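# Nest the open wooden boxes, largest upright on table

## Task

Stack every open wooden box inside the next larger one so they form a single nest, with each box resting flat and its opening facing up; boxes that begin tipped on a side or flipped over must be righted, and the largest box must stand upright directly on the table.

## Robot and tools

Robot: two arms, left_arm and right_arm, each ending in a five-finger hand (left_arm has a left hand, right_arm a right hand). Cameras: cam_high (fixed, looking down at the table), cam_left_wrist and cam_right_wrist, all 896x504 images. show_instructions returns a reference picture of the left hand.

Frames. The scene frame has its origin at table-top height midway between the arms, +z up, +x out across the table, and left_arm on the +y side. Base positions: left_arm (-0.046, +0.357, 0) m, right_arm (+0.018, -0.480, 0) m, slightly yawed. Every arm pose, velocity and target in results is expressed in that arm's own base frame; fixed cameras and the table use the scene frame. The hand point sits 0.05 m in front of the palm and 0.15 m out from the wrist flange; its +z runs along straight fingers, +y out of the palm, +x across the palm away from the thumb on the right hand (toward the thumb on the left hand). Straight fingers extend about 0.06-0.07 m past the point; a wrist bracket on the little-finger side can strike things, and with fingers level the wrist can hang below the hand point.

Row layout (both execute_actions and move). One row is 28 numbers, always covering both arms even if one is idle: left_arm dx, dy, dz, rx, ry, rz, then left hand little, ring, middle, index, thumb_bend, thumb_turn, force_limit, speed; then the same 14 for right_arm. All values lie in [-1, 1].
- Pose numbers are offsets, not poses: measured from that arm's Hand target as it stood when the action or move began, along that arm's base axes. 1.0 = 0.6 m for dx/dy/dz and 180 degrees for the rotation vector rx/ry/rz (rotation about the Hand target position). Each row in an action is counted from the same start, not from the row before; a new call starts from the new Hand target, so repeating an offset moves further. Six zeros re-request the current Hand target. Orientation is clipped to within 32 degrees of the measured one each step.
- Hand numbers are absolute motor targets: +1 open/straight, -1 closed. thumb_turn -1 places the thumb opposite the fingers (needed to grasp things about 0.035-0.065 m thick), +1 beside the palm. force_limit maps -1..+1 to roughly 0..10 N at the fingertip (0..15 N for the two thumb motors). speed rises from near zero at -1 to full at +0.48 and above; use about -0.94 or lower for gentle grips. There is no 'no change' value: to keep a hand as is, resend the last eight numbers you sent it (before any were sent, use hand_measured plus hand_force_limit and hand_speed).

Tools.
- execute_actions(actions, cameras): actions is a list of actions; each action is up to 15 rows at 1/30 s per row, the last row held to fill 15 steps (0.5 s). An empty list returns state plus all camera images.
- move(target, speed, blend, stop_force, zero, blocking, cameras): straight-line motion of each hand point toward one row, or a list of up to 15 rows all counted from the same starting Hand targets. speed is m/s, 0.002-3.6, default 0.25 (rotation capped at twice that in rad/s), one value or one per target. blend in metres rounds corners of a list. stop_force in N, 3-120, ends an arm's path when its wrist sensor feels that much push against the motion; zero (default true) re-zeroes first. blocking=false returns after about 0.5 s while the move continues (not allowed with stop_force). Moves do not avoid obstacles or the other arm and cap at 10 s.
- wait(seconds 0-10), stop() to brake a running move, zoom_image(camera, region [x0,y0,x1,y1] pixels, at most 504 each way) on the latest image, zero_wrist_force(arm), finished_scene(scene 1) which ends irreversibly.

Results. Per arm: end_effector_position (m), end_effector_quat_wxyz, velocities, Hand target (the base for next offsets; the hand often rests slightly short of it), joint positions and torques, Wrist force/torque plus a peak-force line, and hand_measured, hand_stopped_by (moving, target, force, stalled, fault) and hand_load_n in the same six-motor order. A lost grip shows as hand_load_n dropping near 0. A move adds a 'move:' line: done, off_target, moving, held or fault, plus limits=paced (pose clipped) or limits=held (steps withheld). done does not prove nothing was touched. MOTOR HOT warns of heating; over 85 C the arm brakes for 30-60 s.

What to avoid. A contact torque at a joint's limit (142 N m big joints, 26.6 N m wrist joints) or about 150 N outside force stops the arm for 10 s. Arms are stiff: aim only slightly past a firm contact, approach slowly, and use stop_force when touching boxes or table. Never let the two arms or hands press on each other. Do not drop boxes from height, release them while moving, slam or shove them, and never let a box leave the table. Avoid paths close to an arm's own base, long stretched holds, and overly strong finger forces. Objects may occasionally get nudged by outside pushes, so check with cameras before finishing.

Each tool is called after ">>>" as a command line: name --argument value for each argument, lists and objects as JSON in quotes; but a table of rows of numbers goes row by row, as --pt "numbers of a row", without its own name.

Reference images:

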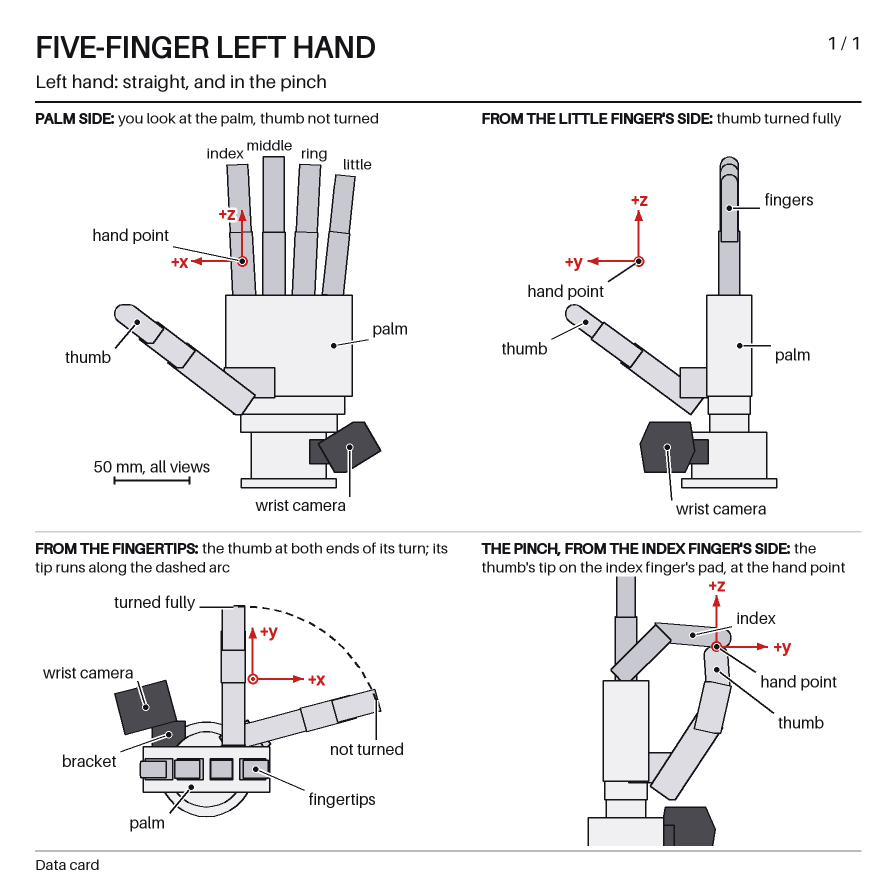

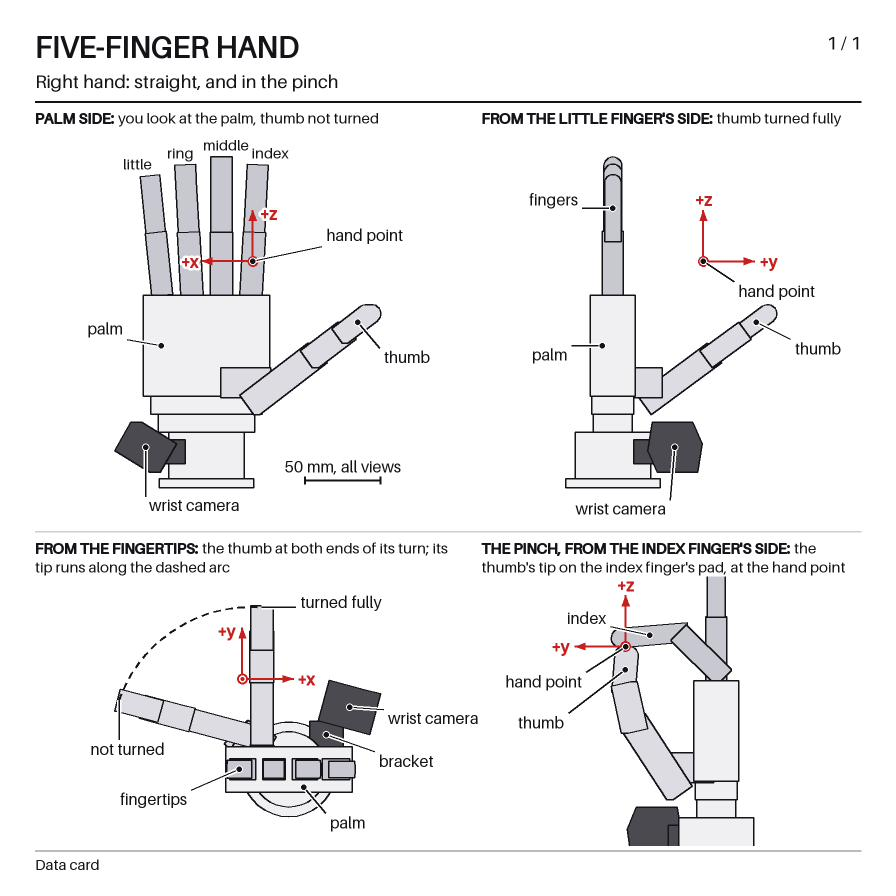

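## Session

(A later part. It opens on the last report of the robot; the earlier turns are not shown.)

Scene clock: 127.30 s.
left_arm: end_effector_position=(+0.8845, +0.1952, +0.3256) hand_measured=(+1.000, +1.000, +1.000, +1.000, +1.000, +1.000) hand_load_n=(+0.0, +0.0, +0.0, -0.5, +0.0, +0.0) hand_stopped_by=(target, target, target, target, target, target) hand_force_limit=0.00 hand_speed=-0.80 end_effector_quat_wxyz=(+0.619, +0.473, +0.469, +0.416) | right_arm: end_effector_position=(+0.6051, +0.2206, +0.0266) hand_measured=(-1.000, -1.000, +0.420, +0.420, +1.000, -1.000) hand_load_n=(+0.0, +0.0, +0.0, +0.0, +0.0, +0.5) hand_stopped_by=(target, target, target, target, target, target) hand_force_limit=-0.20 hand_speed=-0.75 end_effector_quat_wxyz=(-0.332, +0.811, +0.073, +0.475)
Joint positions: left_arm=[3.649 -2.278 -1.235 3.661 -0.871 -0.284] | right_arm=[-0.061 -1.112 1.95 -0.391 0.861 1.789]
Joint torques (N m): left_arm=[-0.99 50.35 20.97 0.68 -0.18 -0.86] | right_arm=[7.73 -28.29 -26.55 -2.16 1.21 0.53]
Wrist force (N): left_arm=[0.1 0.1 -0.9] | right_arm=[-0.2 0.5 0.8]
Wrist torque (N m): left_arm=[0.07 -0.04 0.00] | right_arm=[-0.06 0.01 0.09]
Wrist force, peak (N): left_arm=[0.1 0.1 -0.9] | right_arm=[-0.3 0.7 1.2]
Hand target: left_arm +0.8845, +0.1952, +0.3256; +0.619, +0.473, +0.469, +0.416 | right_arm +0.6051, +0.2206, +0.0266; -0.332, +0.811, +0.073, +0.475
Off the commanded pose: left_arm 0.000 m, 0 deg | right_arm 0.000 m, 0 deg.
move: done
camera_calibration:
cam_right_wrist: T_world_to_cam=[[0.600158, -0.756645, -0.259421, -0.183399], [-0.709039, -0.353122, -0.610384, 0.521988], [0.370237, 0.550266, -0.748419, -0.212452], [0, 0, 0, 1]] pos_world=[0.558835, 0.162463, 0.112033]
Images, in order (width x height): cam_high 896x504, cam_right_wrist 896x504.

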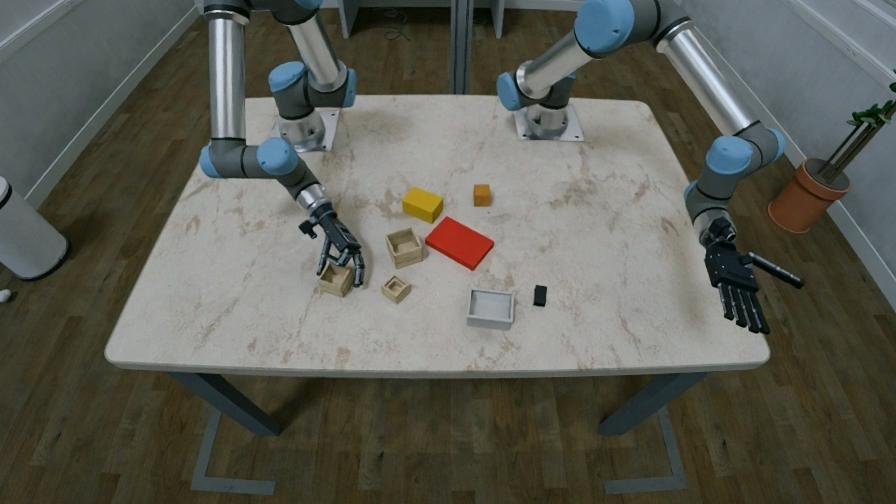

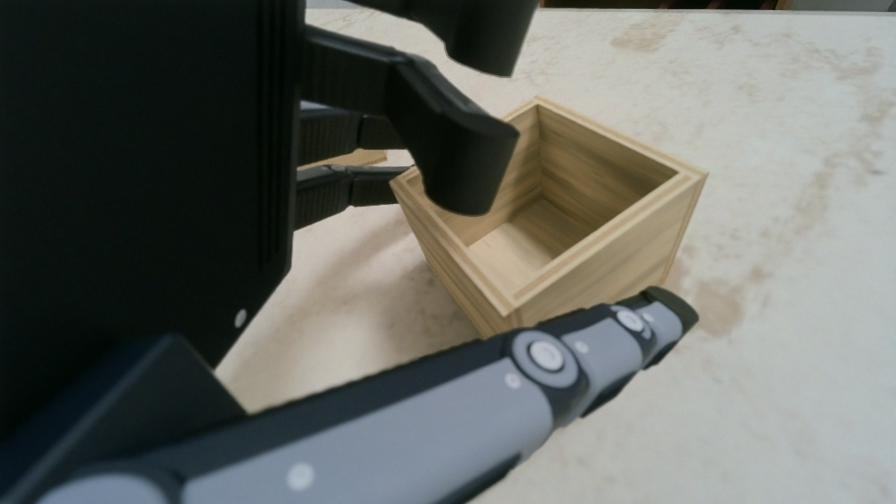

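>>> move --pt "0 0 0 0 0 0 1 1 1 1 1 1 0 -0.8 -0.1167 0.0417 0.09 0 0 0 -1 -1 0.42 0.42 1 -1 -0.2 -0.75" --pt "0 0 0 0 0 0 1 1 1 1 1 1 0 -0.8 -0.05 0.1 0.217 0.0568 0.112 -0.0367 -1 -1 0.42 0.42 1 -1 -0.2 -0.75" --pt "0 0 0 0 0 0 1 1 1 1 1 1 0 -0.8 0.0605 0.2298 0.1723 0.1137 0.2239 -0.0734 1 1 0.4 0.4 1 -1 -0.2 0" --speed 0.25 --blend '[0.02,0.03,0]' --cameras '["cam_right_wrist","cam_high"]'

>>> zoom_image --camera "cam_right_wrist" --region '[460, 60, 860, 400]'

Scene clock: 135.93 s.
left_arm: end_effector_position=(+0.8845, +0.1952, +0.3256) hand_measured=(+1.000, +1.000, +1.000, +1.000, +1.000, +1.000) hand_load_n=(+0.0, +0.0, +0.0, +0.0, +0.0, +0.0) hand_stopped_by=(target, target, target, target, target, target) hand_force_limit=0.00 hand_speed=-0.80 end_effector_quat_wxyz=(+0.619, +0.473, +0.469, +0.416) | right_arm: end_effector_position=(+0.6414, +0.3585, +0.1300) hand_measured=(+1.000, +1.000, +0.400, +0.400, +1.000, -1.000) hand_load_n=(+0.0, +0.0, +0.0, +0.0, +0.0, +0.0) hand_stopped_by=(target, target, target, target, target, target) hand_force_limit=-0.20 hand_speed=0.00 end_effector_quat_wxyz=(-0.418, +0.857, -0.220, +0.208)
Joint positions: left_arm=[3.649 -2.278 -1.235 3.661 -0.871 -0.284] | right_arm=[0.153 -0.918 1.177 0.472 1.007 2.483]
Joint torques (N m): left_arm=[-0.84 51.2 20.64 0.65 -0.26 -0.67] | right_arm=[-11.1 -39.75 -29.91 1.96 1.5 2.14]
Wrist force (N): left_arm=[0.1 0.1 -0.6] | right_arm=[0.3 0.1 0.1]
Wrist torque (N m): left_arm=[0.04 -0.04 0.01] | right_arm=[0.01 -0.09 0.14]
Wrist force, peak (N): left_arm=[0.3 0.1 -0.9] | right_arm=[-0.1 2.1 2.1]
Hand target: left_arm +0.8845, +0.1952, +0.3256; +0.619, +0.473, +0.469, +0.416 | right_arm +0.6414, +0.3585, +0.1300; -0.418, +0.857, -0.220, +0.208
Off the commanded pose: left_arm 0.000 m, 0 deg | right_arm 0.000 m, 0 deg.
move: done
camera_calibration:
cam_right_wrist: T_world_to_cam=[[0.0468518, -0.641631, -0.765582, 0.305342], [-0.998821, -0.0203168, -0.0440981, 0.652508], [0.0127405, 0.766745, -0.641826, -0.0866015], [0, 0, 0, 1]] pos_world=[0.638536, 0.275575, 0.206955]
Images, in order (width x height): cam_high 896x504, cam_right_wrist 896x504.

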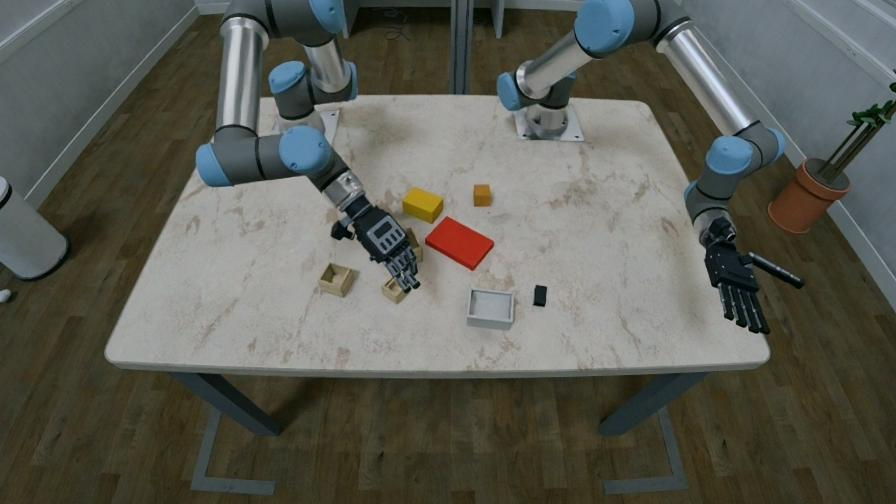

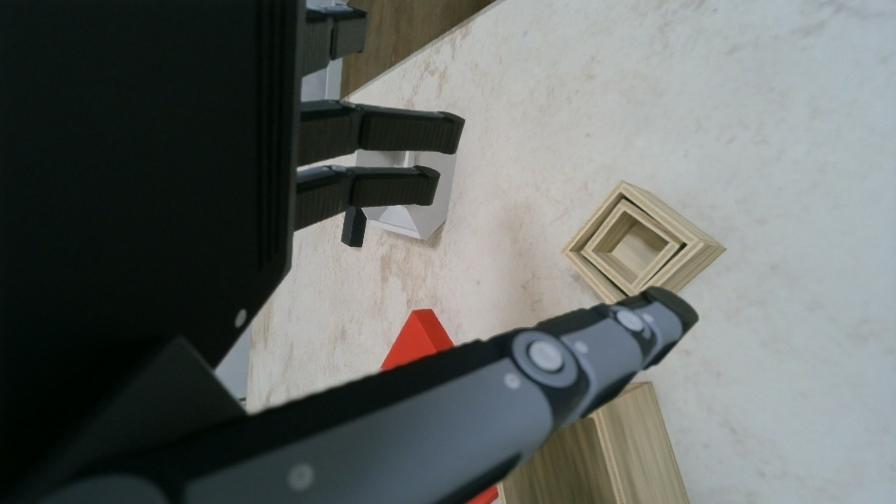

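Scaled by 1.260 from the camera's 896x504 image, which has a finer 1280x720 frame.

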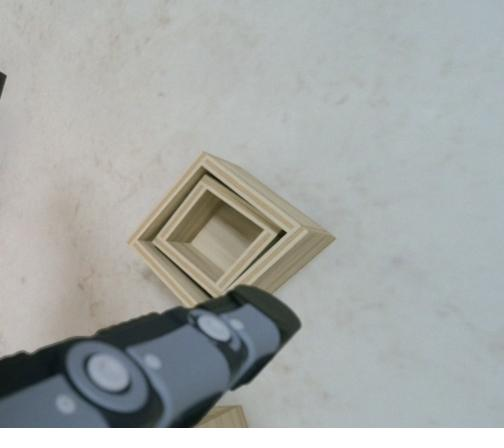

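>>> zoom_image --camera "cam_right_wrist" --region '[550, 160, 740, 320]'

Scaled by 2.653 from the camera's 896x504 image, which has a finer 1280x720 frame.

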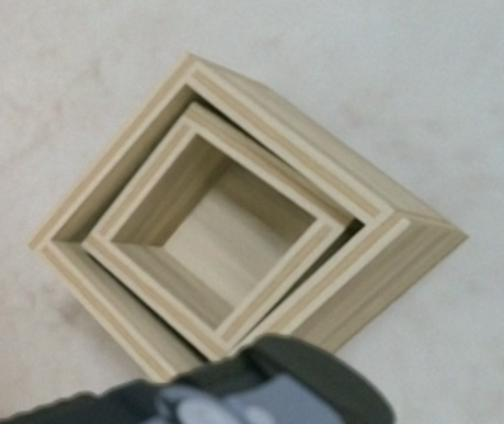

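>>> move --pt "0 0 0 0 0 0 1 1 1 1 1 1 0 -0.8 -0.0005 0.0028 -0.09 0 0 -0.0333 1 1 0.4 0.4 1 -1 -0.2 0" --pt "0 0 0 0 0 0 1 1 1 1 1 1 0 -0.8 -0.0005 0.0028 -0.14 0 0 -0.0333 1 1 0.4 0.4 1 -1 -0.2 0" --speed 0.15 --blend '[0.01,0]' --cameras '["cam_right_wrist","cam_high"]'

>>> zoom_image --camera "cam_right_wrist" --region '[340, 60, 740, 400]'

Scene clock: 139.63 s.
left_arm: end_effector_position=(+0.8845, +0.1952, +0.3256) hand_measured=(+1.000, +1.000, +1.000, +1.000, +1.000, +1.000) hand_load_n=(+0.0, +0.0, +0.0, +0.0, +0.0, +0.5) hand_stopped_by=(target, target, target, target, target, target) hand_force_limit=0.00 hand_speed=-0.80 end_effector_quat_wxyz=(+0.619, +0.473, +0.469, +0.416) | right_arm: end_effector_position=(+0.6410, +0.3602, +0.0459) hand_measured=(+1.000, +1.000, +0.400, +0.400, +1.000, -1.000) hand_load_n=(+0.0, +0.0, +0.0, +0.0, +0.0, +0.0) hand_stopped_by=(target, target, target, target, target, target) hand_force_limit=-0.20 hand_speed=0.00 end_effector_quat_wxyz=(-0.406, +0.844, -0.264, +0.229)
Joint positions: left_arm=[3.649 -2.278 -1.235 3.661 -0.871 -0.284] | right_arm=[0.179 -0.877 1.327 0.234 1.107 2.581]
Joint torques (N m): left_arm=[-0.41 50.47 20.65 0.53 -0.28 -0.85] | right_arm=[-10.72 -50.21 -31.3 -0.5 0.53 2.13]
Wrist force (N): left_arm=[0.0 0.1 -0.7] | right_arm=[0.3 0.3 0.5]
Wrist torque (N m): left_arm=[0.05 -0.03 -0.01] | right_arm=[-0.01 -0.12 0.22]
Wrist force, peak (N): left_arm=[0.2 0.3 -0.9] | right_arm=[0.0 1.7 1.3]
Hand target: left_arm +0.8845, +0.1952, +0.3256; +0.619, +0.473, +0.469, +0.416 | right_arm +0.6411, +0.3602, +0.0460; -0.406, +0.844, -0.264, +0.230
Off the commanded pose: left_arm 0.000 m, 0 deg | right_arm 0.000 m, 0 deg.
move: done
camera_calibration:
cam_right_wrist: T_world_to_cam=[[-0.0204297, -0.643098, -0.765511, 0.285782], [-0.995501, 0.0839409, -0.0439504, 0.608727], [0.0925221, 0.761169, -0.64192, -0.19094], [0, 0, 0, 1]] pos_world=[0.629493, 0.278026, 0.122955]
Images, in order (width x height): cam_high 896x504, cam_right_wrist 896x504.

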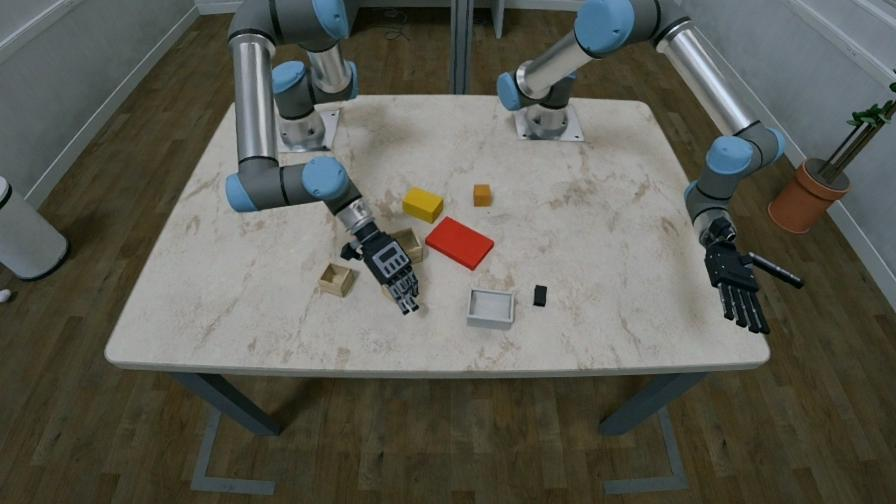

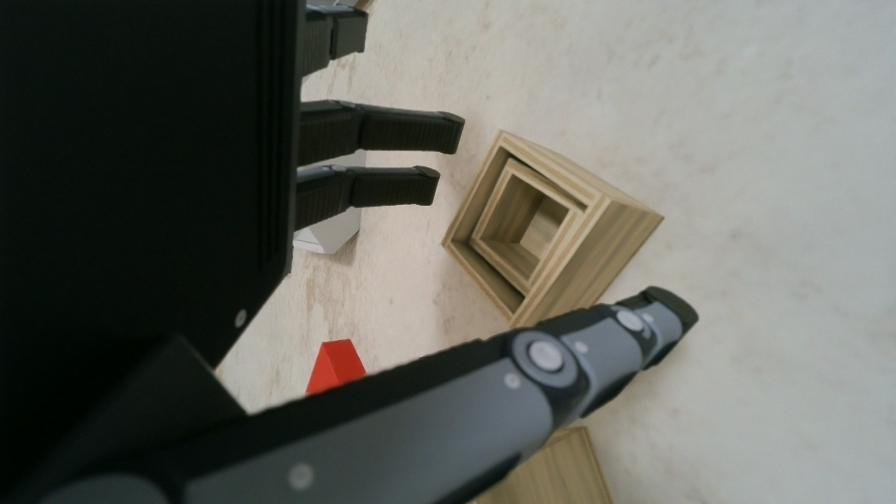

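Scaled by 1.260 from the camera's 896x504 image, which has a finer 1280x720 frame.

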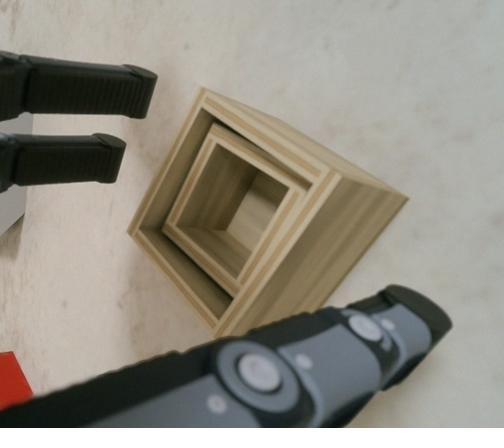

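>>> move --target '[0,0,0,0,0,0,1,1,1,1,1,1,0,-0.8,0,0,0,0,0,0,1,1,-0.4,-0.4,0.65,-1,-0.2,-0.9]' --speed 0.12 --cameras '["cam_right_wrist"]'

Scene clock: 143.17 s.
left_arm: end_effector_position=(+0.8845, +0.1952, +0.3256) hand_measured=(+1.000, +1.000, +1.000, +1.000, +1.000, +1.000) hand_load_n=(+0.0, +0.0, +0.0, +0.0, +0.0, +0.0) hand_stopped_by=(target, target, target, target, target, target) hand_force_limit=0.00 hand_speed=-0.80 end_effector_quat_wxyz=(+0.619, +0.473, +0.469, +0.416) | right_arm: end_effector_position=(+0.6411, +0.3602, +0.0460) hand_measured=(+1.000, +1.000, +0.002, -0.018, +0.798, -1.000) hand_load_n=(+0.0, +0.0, +2.0, +7.0, +10.0, -3.5) hand_stopped_by=(target, target, force, force, force, target) hand_force_limit=-0.20 hand_speed=-0.90 end_effector_quat_wxyz=(-0.406, +0.844, -0.264, +0.230)
Joint positions: left_arm=[3.649 -2.278 -1.235 3.661 -0.871 -0.284] | right_arm=[0.179 -0.876 1.327 0.234 1.107 2.581]
Joint torques (N m): left_arm=[-0.68 50.97 20.33 0.43 -0.19 -0.79] | right_arm=[-10.87 -43.7 -28.94 -1.19 1.44 2.35]
Wrist force (N): left_arm=[0.0 0.2 -0.6] | right_arm=[0.2 -1.3 0.0]
Wrist torque (N m): left_arm=[0.07 -0.02 -0.01] | right_arm=[-0.11 -0.11 0.17]
Wrist force, peak (N): left_arm=[0.3 0.2 -0.9] | right_arm=[0.2 -1.3 0.0]
Hand target: left_arm +0.8845, +0.1952, +0.3256; +0.619, +0.473, +0.469, +0.416 | right_arm +0.6411, +0.3602, +0.0460; -0.406, +0.844, -0.264, +0.230
Off the commanded pose: left_arm 0.000 m, 0 deg | right_arm 0.000 m, 0 deg.
move: done
camera_calibration:
cam_right_wrist: T_world_to_cam=[[-0.0203993, -0.643039, -0.765562, 0.285755], [-0.995483, 0.0840806, -0.0440984, 0.608795], [0.0927258, 0.761204, -0.64185, -0.191095], [0, 0, 0, 1]] pos_world=[0.629593, 0.278026, 0.122955]
Images, in order (width x height): cam_right_wrist 896x504.

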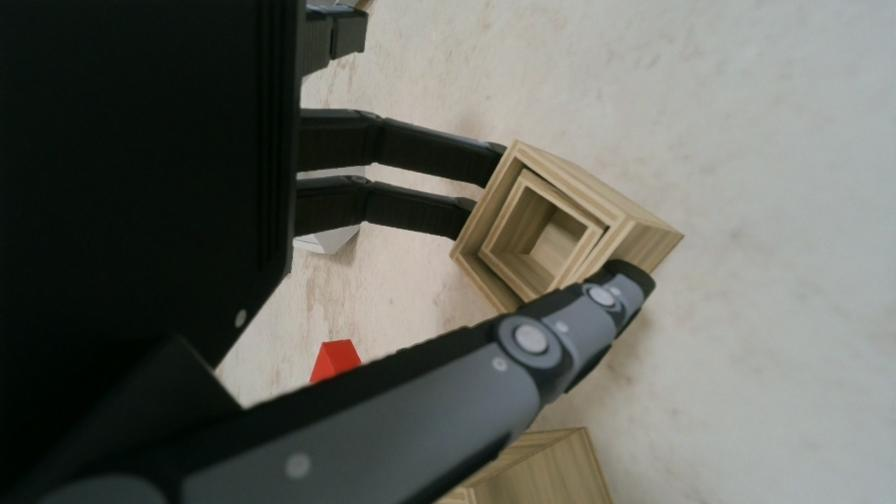

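>>> move --target '[0,0,0,0,0,0,1,1,1,1,1,1,0,-0.8,0,0,0.15,0,0,0,1,1,-0.41,-0.4,0.65,-1,-0.2,-0.9]' --speed 0.1 --cameras '["cam_right_wrist"]'

Scene clock: 146.03 s.
left_arm: end_effector_position=(+0.8845, +0.1952, +0.3256) hand_measured=(+1.000, +1.000, +1.000, +1.000, +1.000, +1.000) hand_load_n=(+0.0, +0.0, +0.0, +0.5, +0.0, +0.0) hand_stopped_by=(target, target, target, target, target, target) hand_force_limit=0.00 hand_speed=-0.80 end_effector_quat_wxyz=(+0.619, +0.473, +0.469, +0.416) | right_arm: end_effector_position=(+0.6411, +0.3602, +0.1360) hand_measured=(+1.000, +1.000, -0.006, -0.018, +0.798, -1.000) hand_load_n=(+0.0, +0.0, +6.0, +5.5, +12.5, -2.5) hand_stopped_by=(target, target, force, force, force, target) hand_force_limit=-0.20 hand_speed=-0.90 end_effector_quat_wxyz=(-0.406, +0.844, -0.264, +0.230)
Joint positions: left_arm=[3.649 -2.278 -1.235 3.661 -0.871 -0.284] | right_arm=[0.179 -0.954 1.213 0.424 1.107 2.581]
Joint torques (N m): left_arm=[-1.39 51.04 20.93 0.83 -0.19 -0.64] | right_arm=[-4.75 -39.45 -7.86 -0.67 0.6 -2.08]
Wrist force (N): left_arm=[0.3 0.1 -0.6] | right_arm=[0.1 0.4 0.3]
Wrist torque (N m): left_arm=[0.05 -0.07 0.02] | right_arm=[0.02 -0.07 0.16]
Wrist force, peak (N): left_arm=[0.4 -0.1 -0.9] | right_arm=[0.2 1.5 1.5]
Hand target: left_arm +0.8845, +0.1952, +0.3256; +0.619, +0.473, +0.469, +0.416 | right_arm +0.6411, +0.3602, +0.1360; -0.406, +0.844, -0.264, +0.230
Off the commanded pose: left_arm 0.000 m, 0 deg | right_arm 0.000 m, 0 deg.
move: done
camera_calibration:
cam_right_wrist: T_world_to_cam=[[-0.0202345, -0.642941, -0.765649, 0.35462], [-0.995468, 0.0841306, -0.0443391, 0.612796], [0.0929219, 0.761281, -0.641729, -0.133435], [0, 0, 0, 1]] pos_world=[0.629594, 0.278026, 0.213055]
Images, in order (width x height): cam_right_wrist 896x504.

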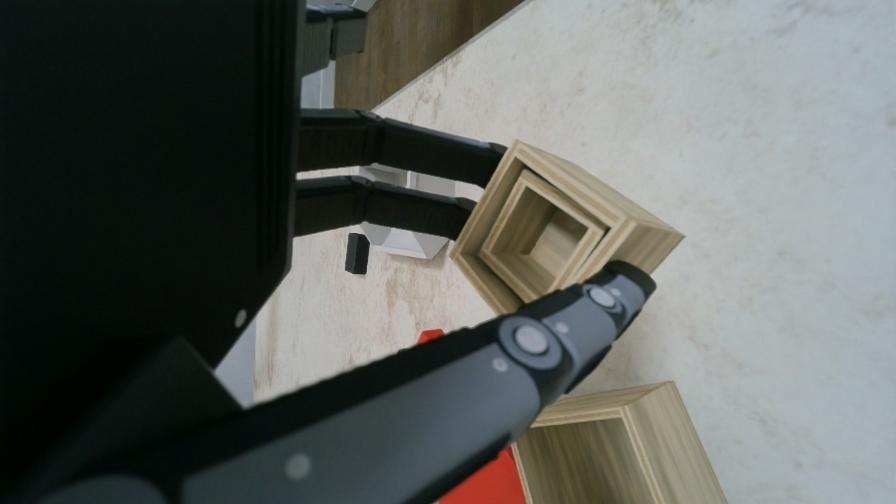

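>>> move --target '[0,0,0,0,0,0,1,1,1,1,1,1,0,-0.8,-0.0377,-0.235,0,0,0,0.111,1,1,-0.41,-0.4,0.65,-1,-0.2,-0.9]' --speed 0.18 --cameras '["cam_right_wrist","cam_high"]'

>>> zoom_image --camera "cam_right_wrist" --region '[440, 110, 800, 370]'

Scene clock: 148.37 s.
left_arm: end_effector_position=(+0.8845, +0.1952, +0.3256) hand_measured=(+1.000, +1.000, +1.000, +1.000, +1.000, +1.000) hand_load_n=(+0.0, +0.0, +0.5, +0.0, +0.0, +0.0) hand_stopped_by=(target, target, target, target, target, target) hand_force_limit=0.00 hand_speed=-0.80 end_effector_quat_wxyz=(+0.619, +0.473, +0.469, +0.416) | right_arm: end_effector_position=(+0.6185, +0.2192, +0.1359) hand_measured=(+1.000, +1.000, -0.006, -0.018, +0.798, -1.000) hand_load_n=(+0.0, +0.0, +6.0, +5.0, +12.5, -2.0) hand_stopped_by=(target, target, force, force, force, target) hand_force_limit=-0.20 hand_speed=-0.90 end_effector_quat_wxyz=(-0.440, +0.877, -0.114, +0.156)
Joint positions: left_arm=[3.649 -2.278 -1.235 3.661 -0.871 -0.284] | right_arm=[-0.133 -0.907 1.225 0.803 0.678 1.914]
Joint torques (N m): left_arm=[-0.95 50.45 20.68 0.56 -0.18 -0.9] | right_arm=[-8.78 -56.15 -5.36 3.91 -2.62 -2.57]
Wrist force (N): left_arm=[0.1 0.1 -0.5] | right_arm=[0.4 0.7 0.9]
Wrist torque (N m): left_arm=[0.04 -0.04 0.00] | right_arm=[0.03 -0.14 0.09]
Wrist force, peak (N): left_arm=[0.3 0.1 -1.0] | right_arm=[0.8 1.7 -0.1]
Hand target: left_arm +0.8845, +0.1952, +0.3256; +0.619, +0.473, +0.469, +0.416 | right_arm +0.6184, +0.2192, +0.1360; -0.440, +0.877, -0.114, +0.156
Off the commanded pose: left_arm 0.000 m, 0 deg | right_arm 0.000 m, 0 deg.
move: done
camera_calibration:
cam_right_wrist: T_world_to_cam=[[0.200652, -0.61145, -0.76542, 0.119847], [-0.964317, -0.261023, -0.0442762, 0.658564], [-0.17272, 0.746992, -0.642006, 0.143399], [0, 0, 0, 1]] pos_world=[0.635784, 0.138063, 0.212955]
Images, in order (width x height): cam_high 896x504, cam_right_wrist 896x504.

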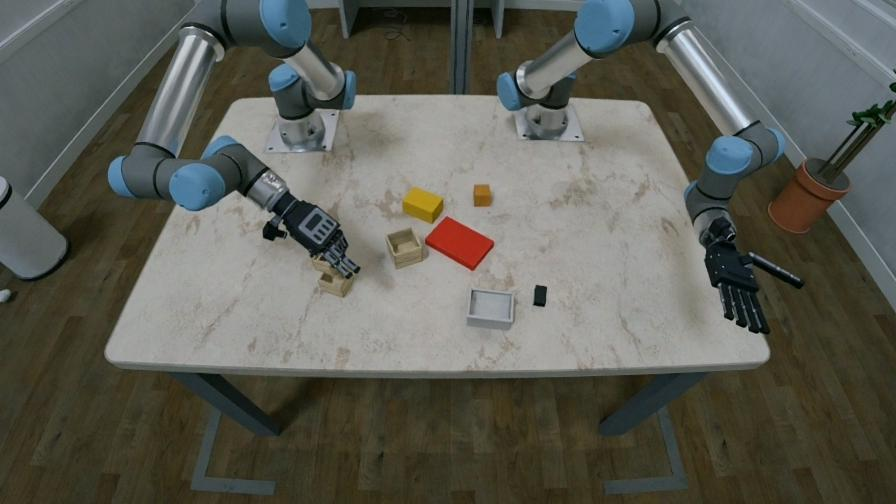

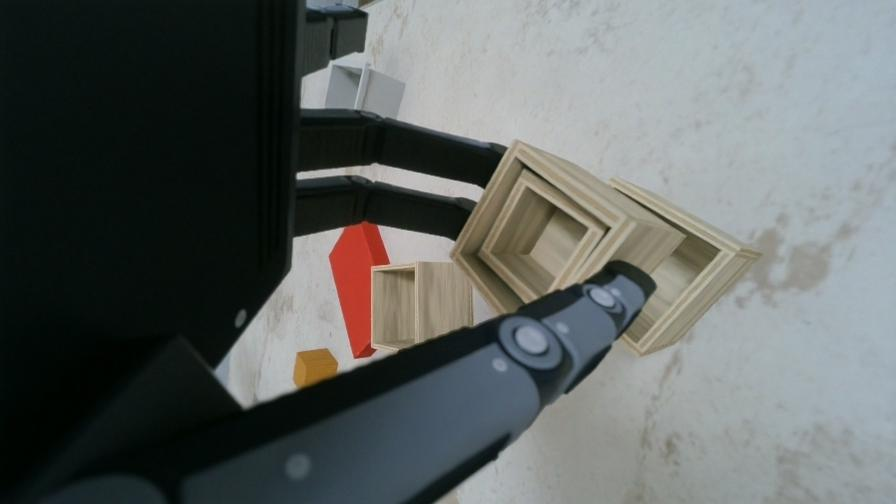

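Scaled by 1.400 from the camera's 896x504 image, which has a finer 1280x720 frame.

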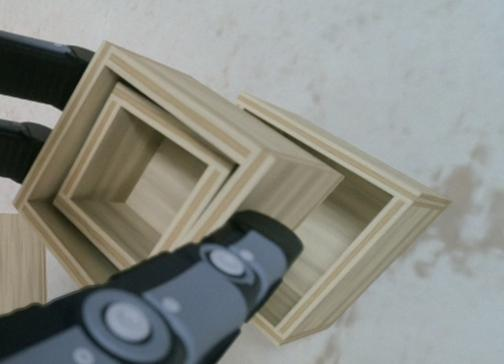

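>>> move --target '[0,0,0,0,0,0,1,1,1,1,1,1,0,-0.8,-0.009,0.0068,-0.051,0,0,0,1,1,-0.41,-0.4,0.65,-1,-0.2,-0.9]' --speed 0.1 --cameras '["cam_right_wrist"]'

>>> zoom_image --camera "cam_right_wrist" --region '[440, 110, 800, 370]'

Scene clock: 151.80 s.
left_arm: end_effector_position=(+0.8845, +0.1952, +0.3256) hand_measured=(+1.000, +1.000, +1.000, +1.000, +1.000, +1.000) hand_load_n=(+0.0, +0.0, +0.0, +0.0, +0.0, +0.0) hand_stopped_by=(target, target, target, target, target, target) hand_force_limit=0.00 hand_speed=-0.80 end_effector_quat_wxyz=(+0.619, +0.473, +0.469, +0.416) | right_arm: end_effector_position=(+0.6129, +0.2233, +0.1052) hand_measured=(+1.000, +1.000, -0.006, -0.018, +0.798, -1.000) hand_load_n=(+0.0, +0.0, +6.0, +5.5, +12.5, -2.0) hand_stopped_by=(target, target, force, force, force, target) hand_force_limit=-0.20 hand_speed=-0.90 end_effector_quat_wxyz=(-0.440, +0.877, -0.114, +0.155)
Joint positions: left_arm=[3.649 -2.278 -1.235 3.661 -0.871 -0.284] | right_arm=[-0.127 -0.894 1.284 0.724 0.681 1.923]
Joint torques (N m): left_arm=[-0.44 50.3 20.73 0.59 -0.24 -0.61] | right_arm=[-3.15 -57.53 -31.68 3.92 -0.13 0.15]
Wrist force (N): left_arm=[0.1 0.1 -0.7] | right_arm=[0.5 0.5 0.9]
Wrist torque (N m): left_arm=[0.05 -0.04 0.01] | right_arm=[-0.01 -0.16 0.00]
Wrist force, peak (N): left_arm=[0.0 0.3 -1.0] | right_arm=[0.5 1.3 1.2]
Hand target: left_arm +0.8845, +0.1952, +0.3256; +0.619, +0.473, +0.469, +0.416 | right_arm +0.6130, +0.2233, +0.1054; -0.440, +0.877, -0.114, +0.156
Off the commanded pose: left_arm 0.000 m, 0 deg | right_arm 0.000 m, 0 deg.
move: done
camera_calibration:
cam_right_wrist: T_world_to_cam=[[0.200272, -0.611244, -0.765684, 0.100299], [-0.964305, -0.261154, -0.0437454, 0.652815], [-0.173222, 0.747114, -0.641727, 0.119833], [0, 0, 0, 1]] pos_world=[0.630184, 0.142263, 0.182255]
Images, in order (width x height): cam_right_wrist 896x504.

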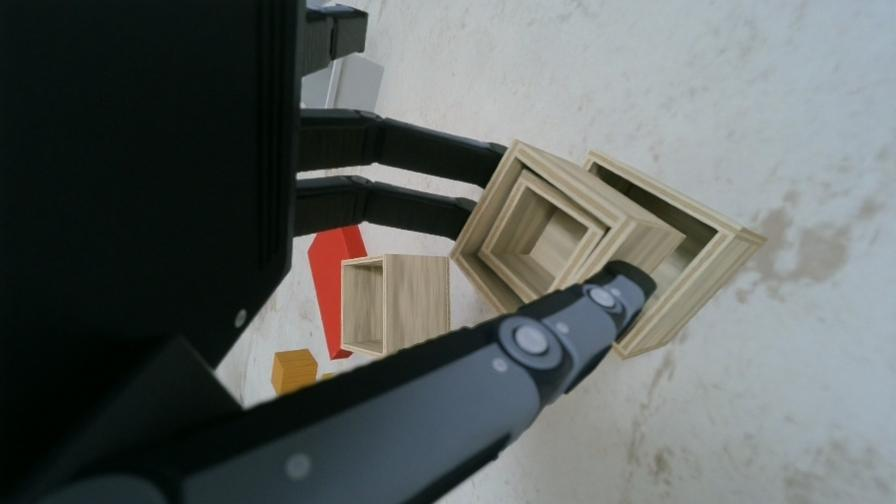

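Scaled by 1.400 from the camera's 896x504 image, which has a finer 1280x720 frame.

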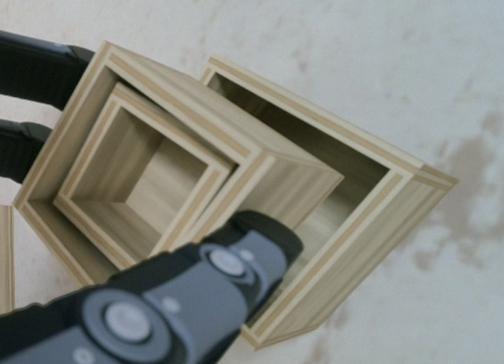

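>>> move --target '[0,0,0,0,0,0,1,1,1,1,1,1,0,-0.8,0,0,-0.0557,0,0,0,1,1,-0.41,-0.4,0.65,-1,-0.2,-0.9]' --speed 0.03 --stop_force 4 --cameras '["cam_right_wrist"]'

>>> zoom_image --camera "cam_right_wrist" --region '[440, 110, 800, 370]'

Scene clock: 155.60 s.
left_arm: end_effector_position=(+0.8845, +0.1952, +0.3256) hand_measured=(+1.000, +1.000, +1.000, +1.000, +1.000, +1.000) hand_load_n=(+0.0, +0.0, +0.0, +0.0, +0.0, +0.5) hand_stopped_by=(target, target, target, target, target, target) hand_force_limit=0.00 hand_speed=-0.80 end_effector_quat_wxyz=(+0.619, +0.473, +0.469, +0.416) | right_arm: end_effector_position=(+0.6130, +0.2233, +0.0719) hand_measured=(+1.000, +1.000, -0.006, -0.018, +0.798, -1.000) hand_load_n=(+0.0, +0.0, +6.0, +4.0, +11.5, -1.5) hand_stopped_by=(target, target, force, force, force, target) hand_force_limit=-0.20 hand_speed=-0.90 end_effector_quat_wxyz=(-0.440, +0.877, -0.114, +0.156)
Joint positions: left_arm=[3.649 -2.278 -1.235 3.661 -0.871 -0.284] | right_arm=[-0.127 -0.86 1.318 0.656 0.681 1.923]
Joint torques (N m): left_arm=[-0.76 50.45 22.19 0.59 -0.28 -0.77] | right_arm=[-7.59 -58.57 -30.36 3.94 -2.71 2.31]
Wrist force (N): left_arm=[0.0 0.2 -0.5] | right_arm=[0.3 0.4 0.8]
Wrist torque (N m): left_arm=[0.06 -0.02 -0.01] | right_arm=[-0.03 -0.14 0.01]
Wrist force, peak (N): left_arm=[0.2 0.4 -1.0] | right_arm=[0.9 -1.8 0.0]
Hand target: left_arm +0.8845, +0.1952, +0.3256; +0.619, +0.473, +0.469, +0.416 | right_arm +0.6130, +0.2233, +0.0719; -0.440, +0.877, -0.114, +0.156
Off the commanded pose: left_arm 0.000 m, 0 deg | right_arm 0.000 m, 0 deg.
move: done
camera_calibration:
cam_right_wrist: T_world_to_cam=[[0.200533, -0.611281, -0.765587, 0.0745472], [-0.964305, -0.261093, -0.0441149, 0.651475], [-0.172922, 0.747106, -0.641819, 0.0983817], [0, 0, 0, 1]] pos_world=[0.630284, 0.142163, 0.148955]
Images, in order (width x height): cam_right_wrist 896x504.

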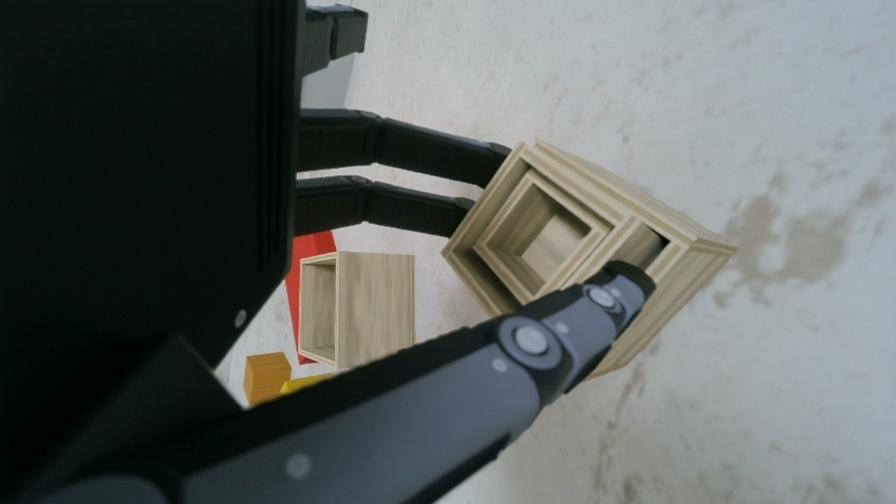

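Scaled by 1.400 from the camera's 896x504 image, which has a finer 1280x720 frame.

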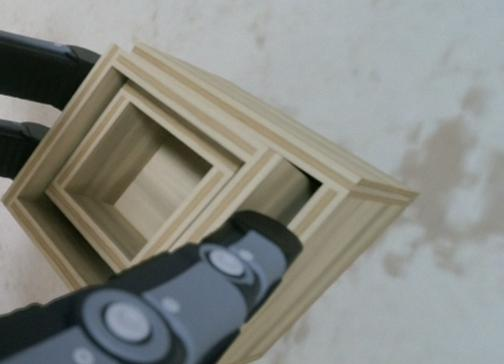

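>>> zoom_image --camera "cam_right_wrist" --region '[430, 120, 700, 320]'

Scaled by 1.867 from the camera's 896x504 image, which has a finer 1280x720 frame.

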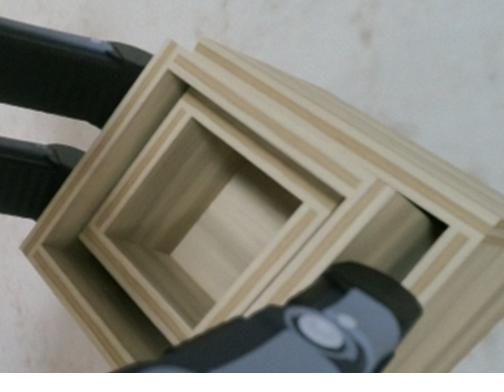

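>>> move --target '[0,0,0,0,0,0,1,1,1,1,1,1,0,-0.8,0,0,0.06,0,0,0,1,1,-0.41,-0.4,0.65,-1,-0.2,-0.9]' --speed 0.08 --cameras '["cam_right_wrist"]'

>>> zoom_image --camera "cam_right_wrist" --region '[430, 120, 790, 380]'

Scene clock: 162.30 s.
left_arm: end_effector_position=(+0.8845, +0.1952, +0.3256) hand_measured=(+1.000, +1.000, +1.000, +1.000, +1.000, +1.000) hand_load_n=(+0.0, +0.0, +0.0, +0.0, +0.0, +0.0) hand_stopped_by=(target, target, target, target, target, target) hand_force_limit=0.00 hand_speed=-0.80 end_effector_quat_wxyz=(+0.619, +0.473, +0.469, +0.416) | right_arm: end_effector_position=(+0.6131, +0.2233, +0.1080) hand_measured=(+1.000, +1.000, -0.006, -0.018, +0.798, -1.000) hand_load_n=(+0.0, +0.0, +6.5, +4.0, +11.5, -1.5) hand_stopped_by=(target, target, force, force, force, target) hand_force_limit=-0.20 hand_speed=-0.90 end_effector_quat_wxyz=(-0.440, +0.877, -0.114, +0.156)
Joint positions: left_arm=[3.649 -2.278 -1.235 3.661 -0.871 -0.284] | right_arm=[-0.127 -0.896 1.281 0.73 0.681 1.923]
Joint torques (N m): left_arm=[-0.37 50.73 21.7 0.51 -0.1 -0.78] | right_arm=[2.48 -39.01 -3.77 -0.55 -2.36 -2.41]
Wrist force (N): left_arm=[0.1 0.2 -0.8] | right_arm=[0.5 0.9 0.8]
Wrist torque (N m): left_arm=[0.07 -0.03 0.00] | right_arm=[0.06 -0.15 0.04]
Wrist force, peak (N): left_arm=[0.1 0.2 -1.1] | right_arm=[-0.1 1.4 1.2]
Hand target: left_arm +0.8845, +0.1952, +0.3256; +0.619, +0.473, +0.469, +0.416 | right_arm +0.6130, +0.2233, +0.1079; -0.440, +0.877, -0.114, +0.156
Off the commanded pose: left_arm 0.000 m, 0 deg | right_arm 0.000 m, 0 deg.
move: done
camera_calibration:
cam_right_wrist: T_world_to_cam=[[0.200774, -0.611306, -0.765502, 0.102001], [-0.964291, -0.261094, -0.0444108, 0.65321], [-0.172719, 0.747084, -0.641898, 0.121459], [0, 0, 0, 1]] pos_world=[0.630384, 0.142163, 0.185055]
Images, in order (width x height): cam_right_wrist 896x504.

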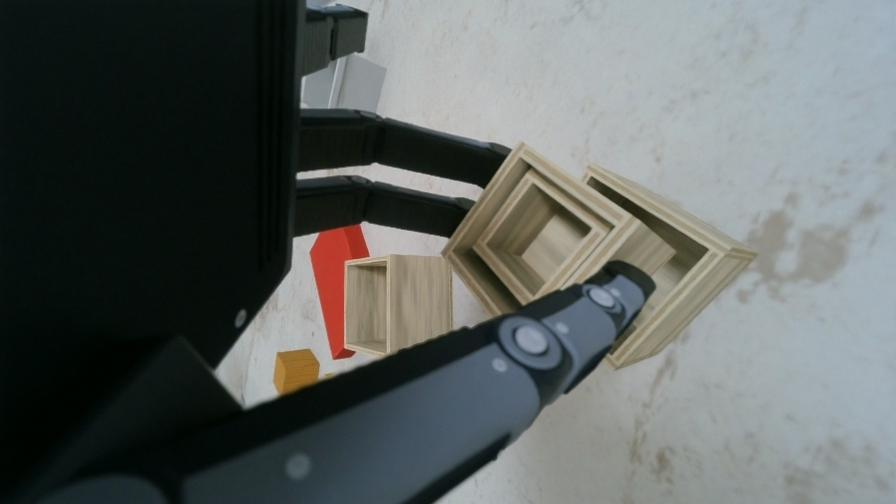

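Scaled by 1.400 from the camera's 896x504 image, which has a finer 1280x720 frame.

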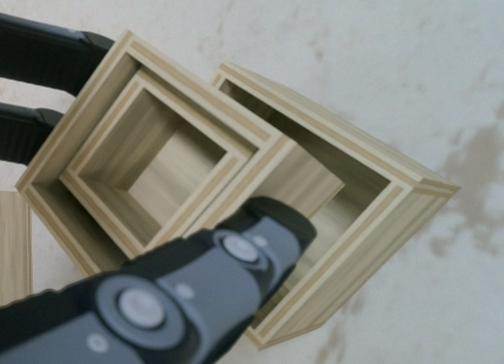

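>>> move --pt "0 0 0 0 0 0 1 1 1 1 1 1 0 -0.8 0.1367 0.105 0 0 0 0 1 1 -0.41 -0.4 0.65 -1 -0.2 -0.9" --pt "0 0 0 0 0 0 1 1 1 1 1 1 0 -0.8 0.1367 0.105 -0.0767 0 0 0 1 1 -0.41 -0.4 0.65 -1 -0.2 -0.9" --speed 0.15 --blend '[0.01,0]'

>>> move --target '[0,0,0,0,0,0,1,1,1,1,1,1,0,-0.8,0,0,-0.0277,0,0,0,1,1,-0.41,-0.4,0.65,-1,-0.2,-0.9]' --speed 0.02 --stop_force 5 --cameras '["cam_right_wrist"]'

>>> zoom_image --camera "cam_right_wrist" --region '[430, 120, 790, 380]'

Scene clock: 167.47 s.
left_arm: end_effector_position=(+0.8845, +0.1952, +0.3256) hand_measured=(+1.000, +1.000, +1.000, +1.000, +1.000, +1.000) hand_load_n=(+0.0, +0.0, +0.0, +0.0, +0.0, +0.0) hand_stopped_by=(target, target, target, target, target, target) hand_force_limit=0.00 hand_speed=-0.80 end_effector_quat_wxyz=(+0.619, +0.473, +0.469, +0.416) | right_arm: end_effector_position=(+0.6950, +0.2863, +0.0619) hand_measured=(+1.000, +1.000, -0.006, -0.018, +0.798, -1.000) hand_load_n=(+0.0, +0.0, +6.0, +4.0, +11.5, -1.5) hand_stopped_by=(target, target, force, force, force, target) hand_force_limit=-0.20 hand_speed=-0.90 end_effector_quat_wxyz=(-0.440, +0.877, -0.114, +0.155)
Joint positions: left_arm=[3.649 -2.278 -1.235 3.661 -0.871 -0.284] | right_arm=[-0.01 -0.647 0.924 0.719 0.738 2.079]
Joint torques (N m): left_arm=[-0.56 51.31 21.18 0.52 -0.34 -0.91] | right_arm=[-10.23 -61.83 -28.9 0.55 -3.34 1.8]
Wrist force (N): left_arm=[0.1 0.2 -0.7] | right_arm=[0.0 0.3 0.8]
Wrist torque (N m): left_arm=[0.07 -0.04 0.00] | right_arm=[-0.04 -0.06 -0.02]
Wrist force, peak (N): left_arm=[0.3 0.1 -1.1] | right_arm=[-0.2 1.5 1.8]
Hand target: left_arm +0.8845, +0.1952, +0.3256; +0.619, +0.473, +0.469, +0.416 | right_arm +0.6951, +0.2863, +0.0619; -0.440, +0.877, -0.114, +0.156
Off the commanded pose: left_arm 0.000 m, 0 deg | right_arm 0.000 m, 0 deg.
move: done

Scene clock: 169.27 s.
left_arm: end_effector_position=(+0.8845, +0.1952, +0.3256) hand_measured=(+1.000, +1.000, +1.000, +1.000, +1.000, +1.000) hand_load_n=(+0.0, +0.0, +0.0, +0.0, +0.0, +0.0) hand_stopped_by=(target, target, target, target, target, target) hand_force_limit=0.00 hand_speed=-0.80 end_effector_quat_wxyz=(+0.619, +0.473, +0.469, +0.416) | right_arm: end_effector_position=(+0.6950, +0.2863, +0.0480) hand_measured=(+1.000, +1.000, -0.006, -0.018, +0.798, -1.000) hand_load_n=(+0.0, +0.0, +7.0, +3.5, +11.0, -1.0) hand_stopped_by=(target, target, force, force, force, target) hand_force_limit=-0.20 hand_speed=-0.90 end_effector_quat_wxyz=(-0.440, +0.877, -0.114, +0.156)
Joint positions: left_arm=[3.649 -2.278 -1.235 3.661 -0.871 -0.284] | right_arm=[-0.01 -0.635 0.939 0.692 0.738 2.079]
Joint torques (N m): left_arm=[-0.96 50.55 21.54 0.45 -0.25 -0.89] | right_arm=[-9.92 -67.42 -31.82 2.92 1.2 -2.13]
Wrist force (N): left_arm=[0.1 0.1 -0.8] | right_arm=[-0.2 0.4 0.8]
Wrist torque (N m): left_arm=[0.06 -0.04 0.00] | right_arm=[-0.03 -0.03 -0.03]
Wrist force, peak (N): left_arm=[0.2 0.2 -1.1] | right_arm=[-1.3 -6.8 -4.0]
Hand target: left_arm +0.8845, +0.1952, +0.3256; +0.619, +0.473, +0.469, +0.416 | right_arm +0.6950, +0.2863, +0.0479; -0.440, +0.877, -0.114, +0.156 (not the last commanded pose)
Off the commanded pose: left_arm 0.000 m, 0 deg | right_arm 0.003 m, 0 deg.
move: contact (right_arm)
camera_calibration:
cam_right_wrist: T_world_to_cam=[[0.200574, -0.611193, -0.765646, 0.0782003], [-0.964277, -0.261199, -0.0441013, 0.745938], [-0.173031, 0.74714, -0.641749, 0.0501517], [0, 0, 0, 1]] pos_world=[0.712284, 0.205163, 0.124955]
Images, in order (width x height): cam_right_wrist 896x504.

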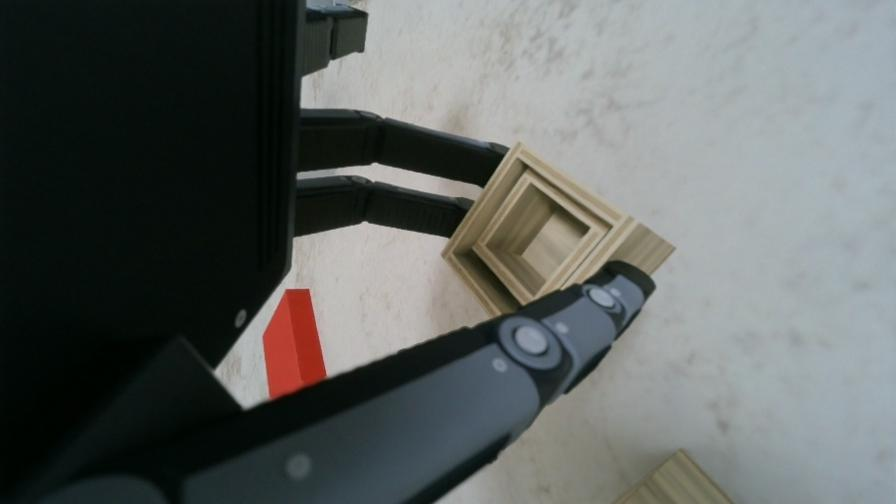

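Scaled by 1.400 from the camera's 896x504 image, which has a finer 1280x720 frame.

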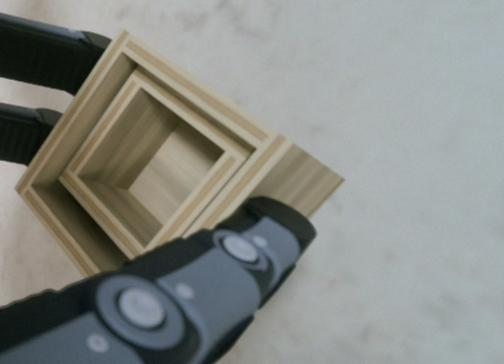

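>>> move --target '[0,0,0,0,0,0,1,1,1,1,1,1,0,-0.8,0,0,0,0,0,0,1,1,0.35,0.35,1,-1,-0.2,-0.85]' --speed 0.05 --cameras '["cam_right_wrist"]'

>>> zoom_image --camera "cam_right_wrist" --region '[430, 120, 730, 350]'

Scene clock: 170.97 s.
left_arm: end_effector_position=(+0.8845, +0.1952, +0.3256) hand_measured=(+1.000, +1.000, +1.000, +1.000, +1.000, +1.000) hand_load_n=(+0.0, +0.0, +0.0, +0.0, +0.0, +0.0) hand_stopped_by=(target, target, target, target, target, target) hand_force_limit=0.00 hand_speed=-0.80 end_effector_quat_wxyz=(+0.619, +0.473, +0.469, +0.416) | right_arm: end_effector_position=(+0.6950, +0.2863, +0.0480) hand_measured=(+1.000, +1.000, +0.350, +0.350, +1.000, -1.000) hand_load_n=(+0.0, +0.0, +0.0, +0.0, +0.0, +0.0) hand_stopped_by=(target, target, target, target, target, target) hand_force_limit=-0.20 hand_speed=-0.85 end_effector_quat_wxyz=(-0.440, +0.877, -0.114, +0.156)
Joint positions: left_arm=[3.649 -2.278 -1.235 3.661 -0.871 -0.284] | right_arm=[-0.01 -0.635 0.939 0.692 0.738 2.079]
Joint torques (N m): left_arm=[-1.06 50.58 20.77 0.52 -0.21 -0.74] | right_arm=[-8.44 -65.36 -30.46 2.05 0.93 -2.16]
Wrist force (N): left_arm=[0.2 0.0 -0.6] | right_arm=[-0.1 0.0 0.6]
Wrist torque (N m): left_arm=[0.04 -0.05 0.01] | right_arm=[-0.06 -0.05 -0.03]
Wrist force, peak (N): left_arm=[0.3 0.3 -1.1] | right_arm=[-0.2 0.3 1.1]
Hand target: left_arm +0.8845, +0.1952, +0.3256; +0.619, +0.473, +0.469, +0.416 | right_arm +0.6950, +0.2863, +0.0479; -0.440, +0.877, -0.114, +0.156
Off the commanded pose: left_arm 0.000 m, 0 deg | right_arm 0.000 m, 0 deg.
move: done
camera_calibration:
cam_right_wrist: T_world_to_cam=[[0.200533, -0.611281, -0.765587, 0.0782402], [-0.964305, -0.261093, -0.0441149, 0.745938], [-0.172922, 0.747106, -0.641819, 0.0500901], [0, 0, 0, 1]] pos_world=[0.712284, 0.205163, 0.124955]
Images, in order (width x height): cam_right_wrist 896x504.

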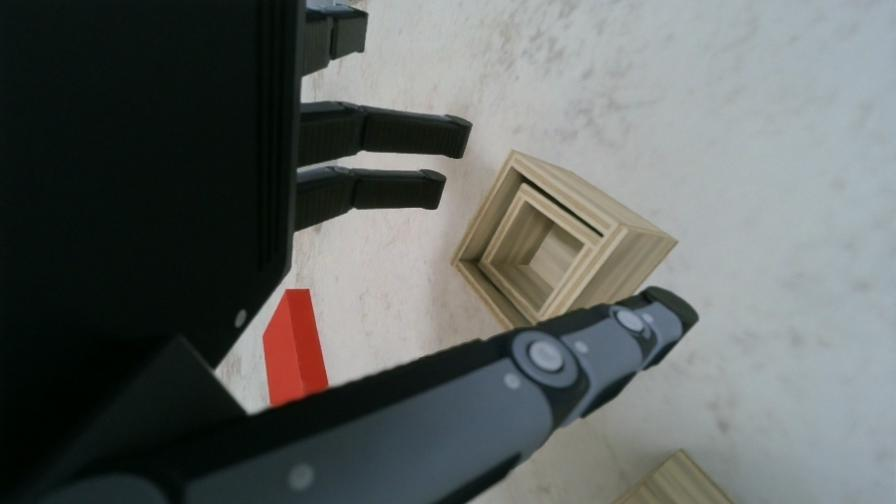

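Scaled by 1.680 from the camera's 896x504 image, which has a finer 1280x720 frame.

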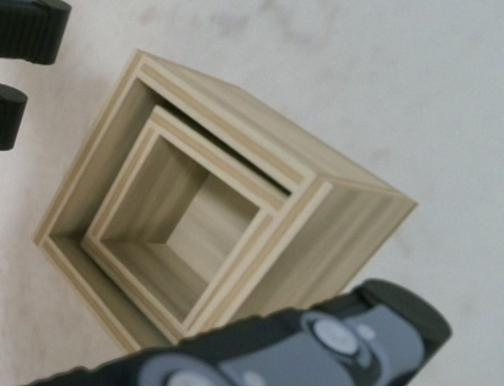

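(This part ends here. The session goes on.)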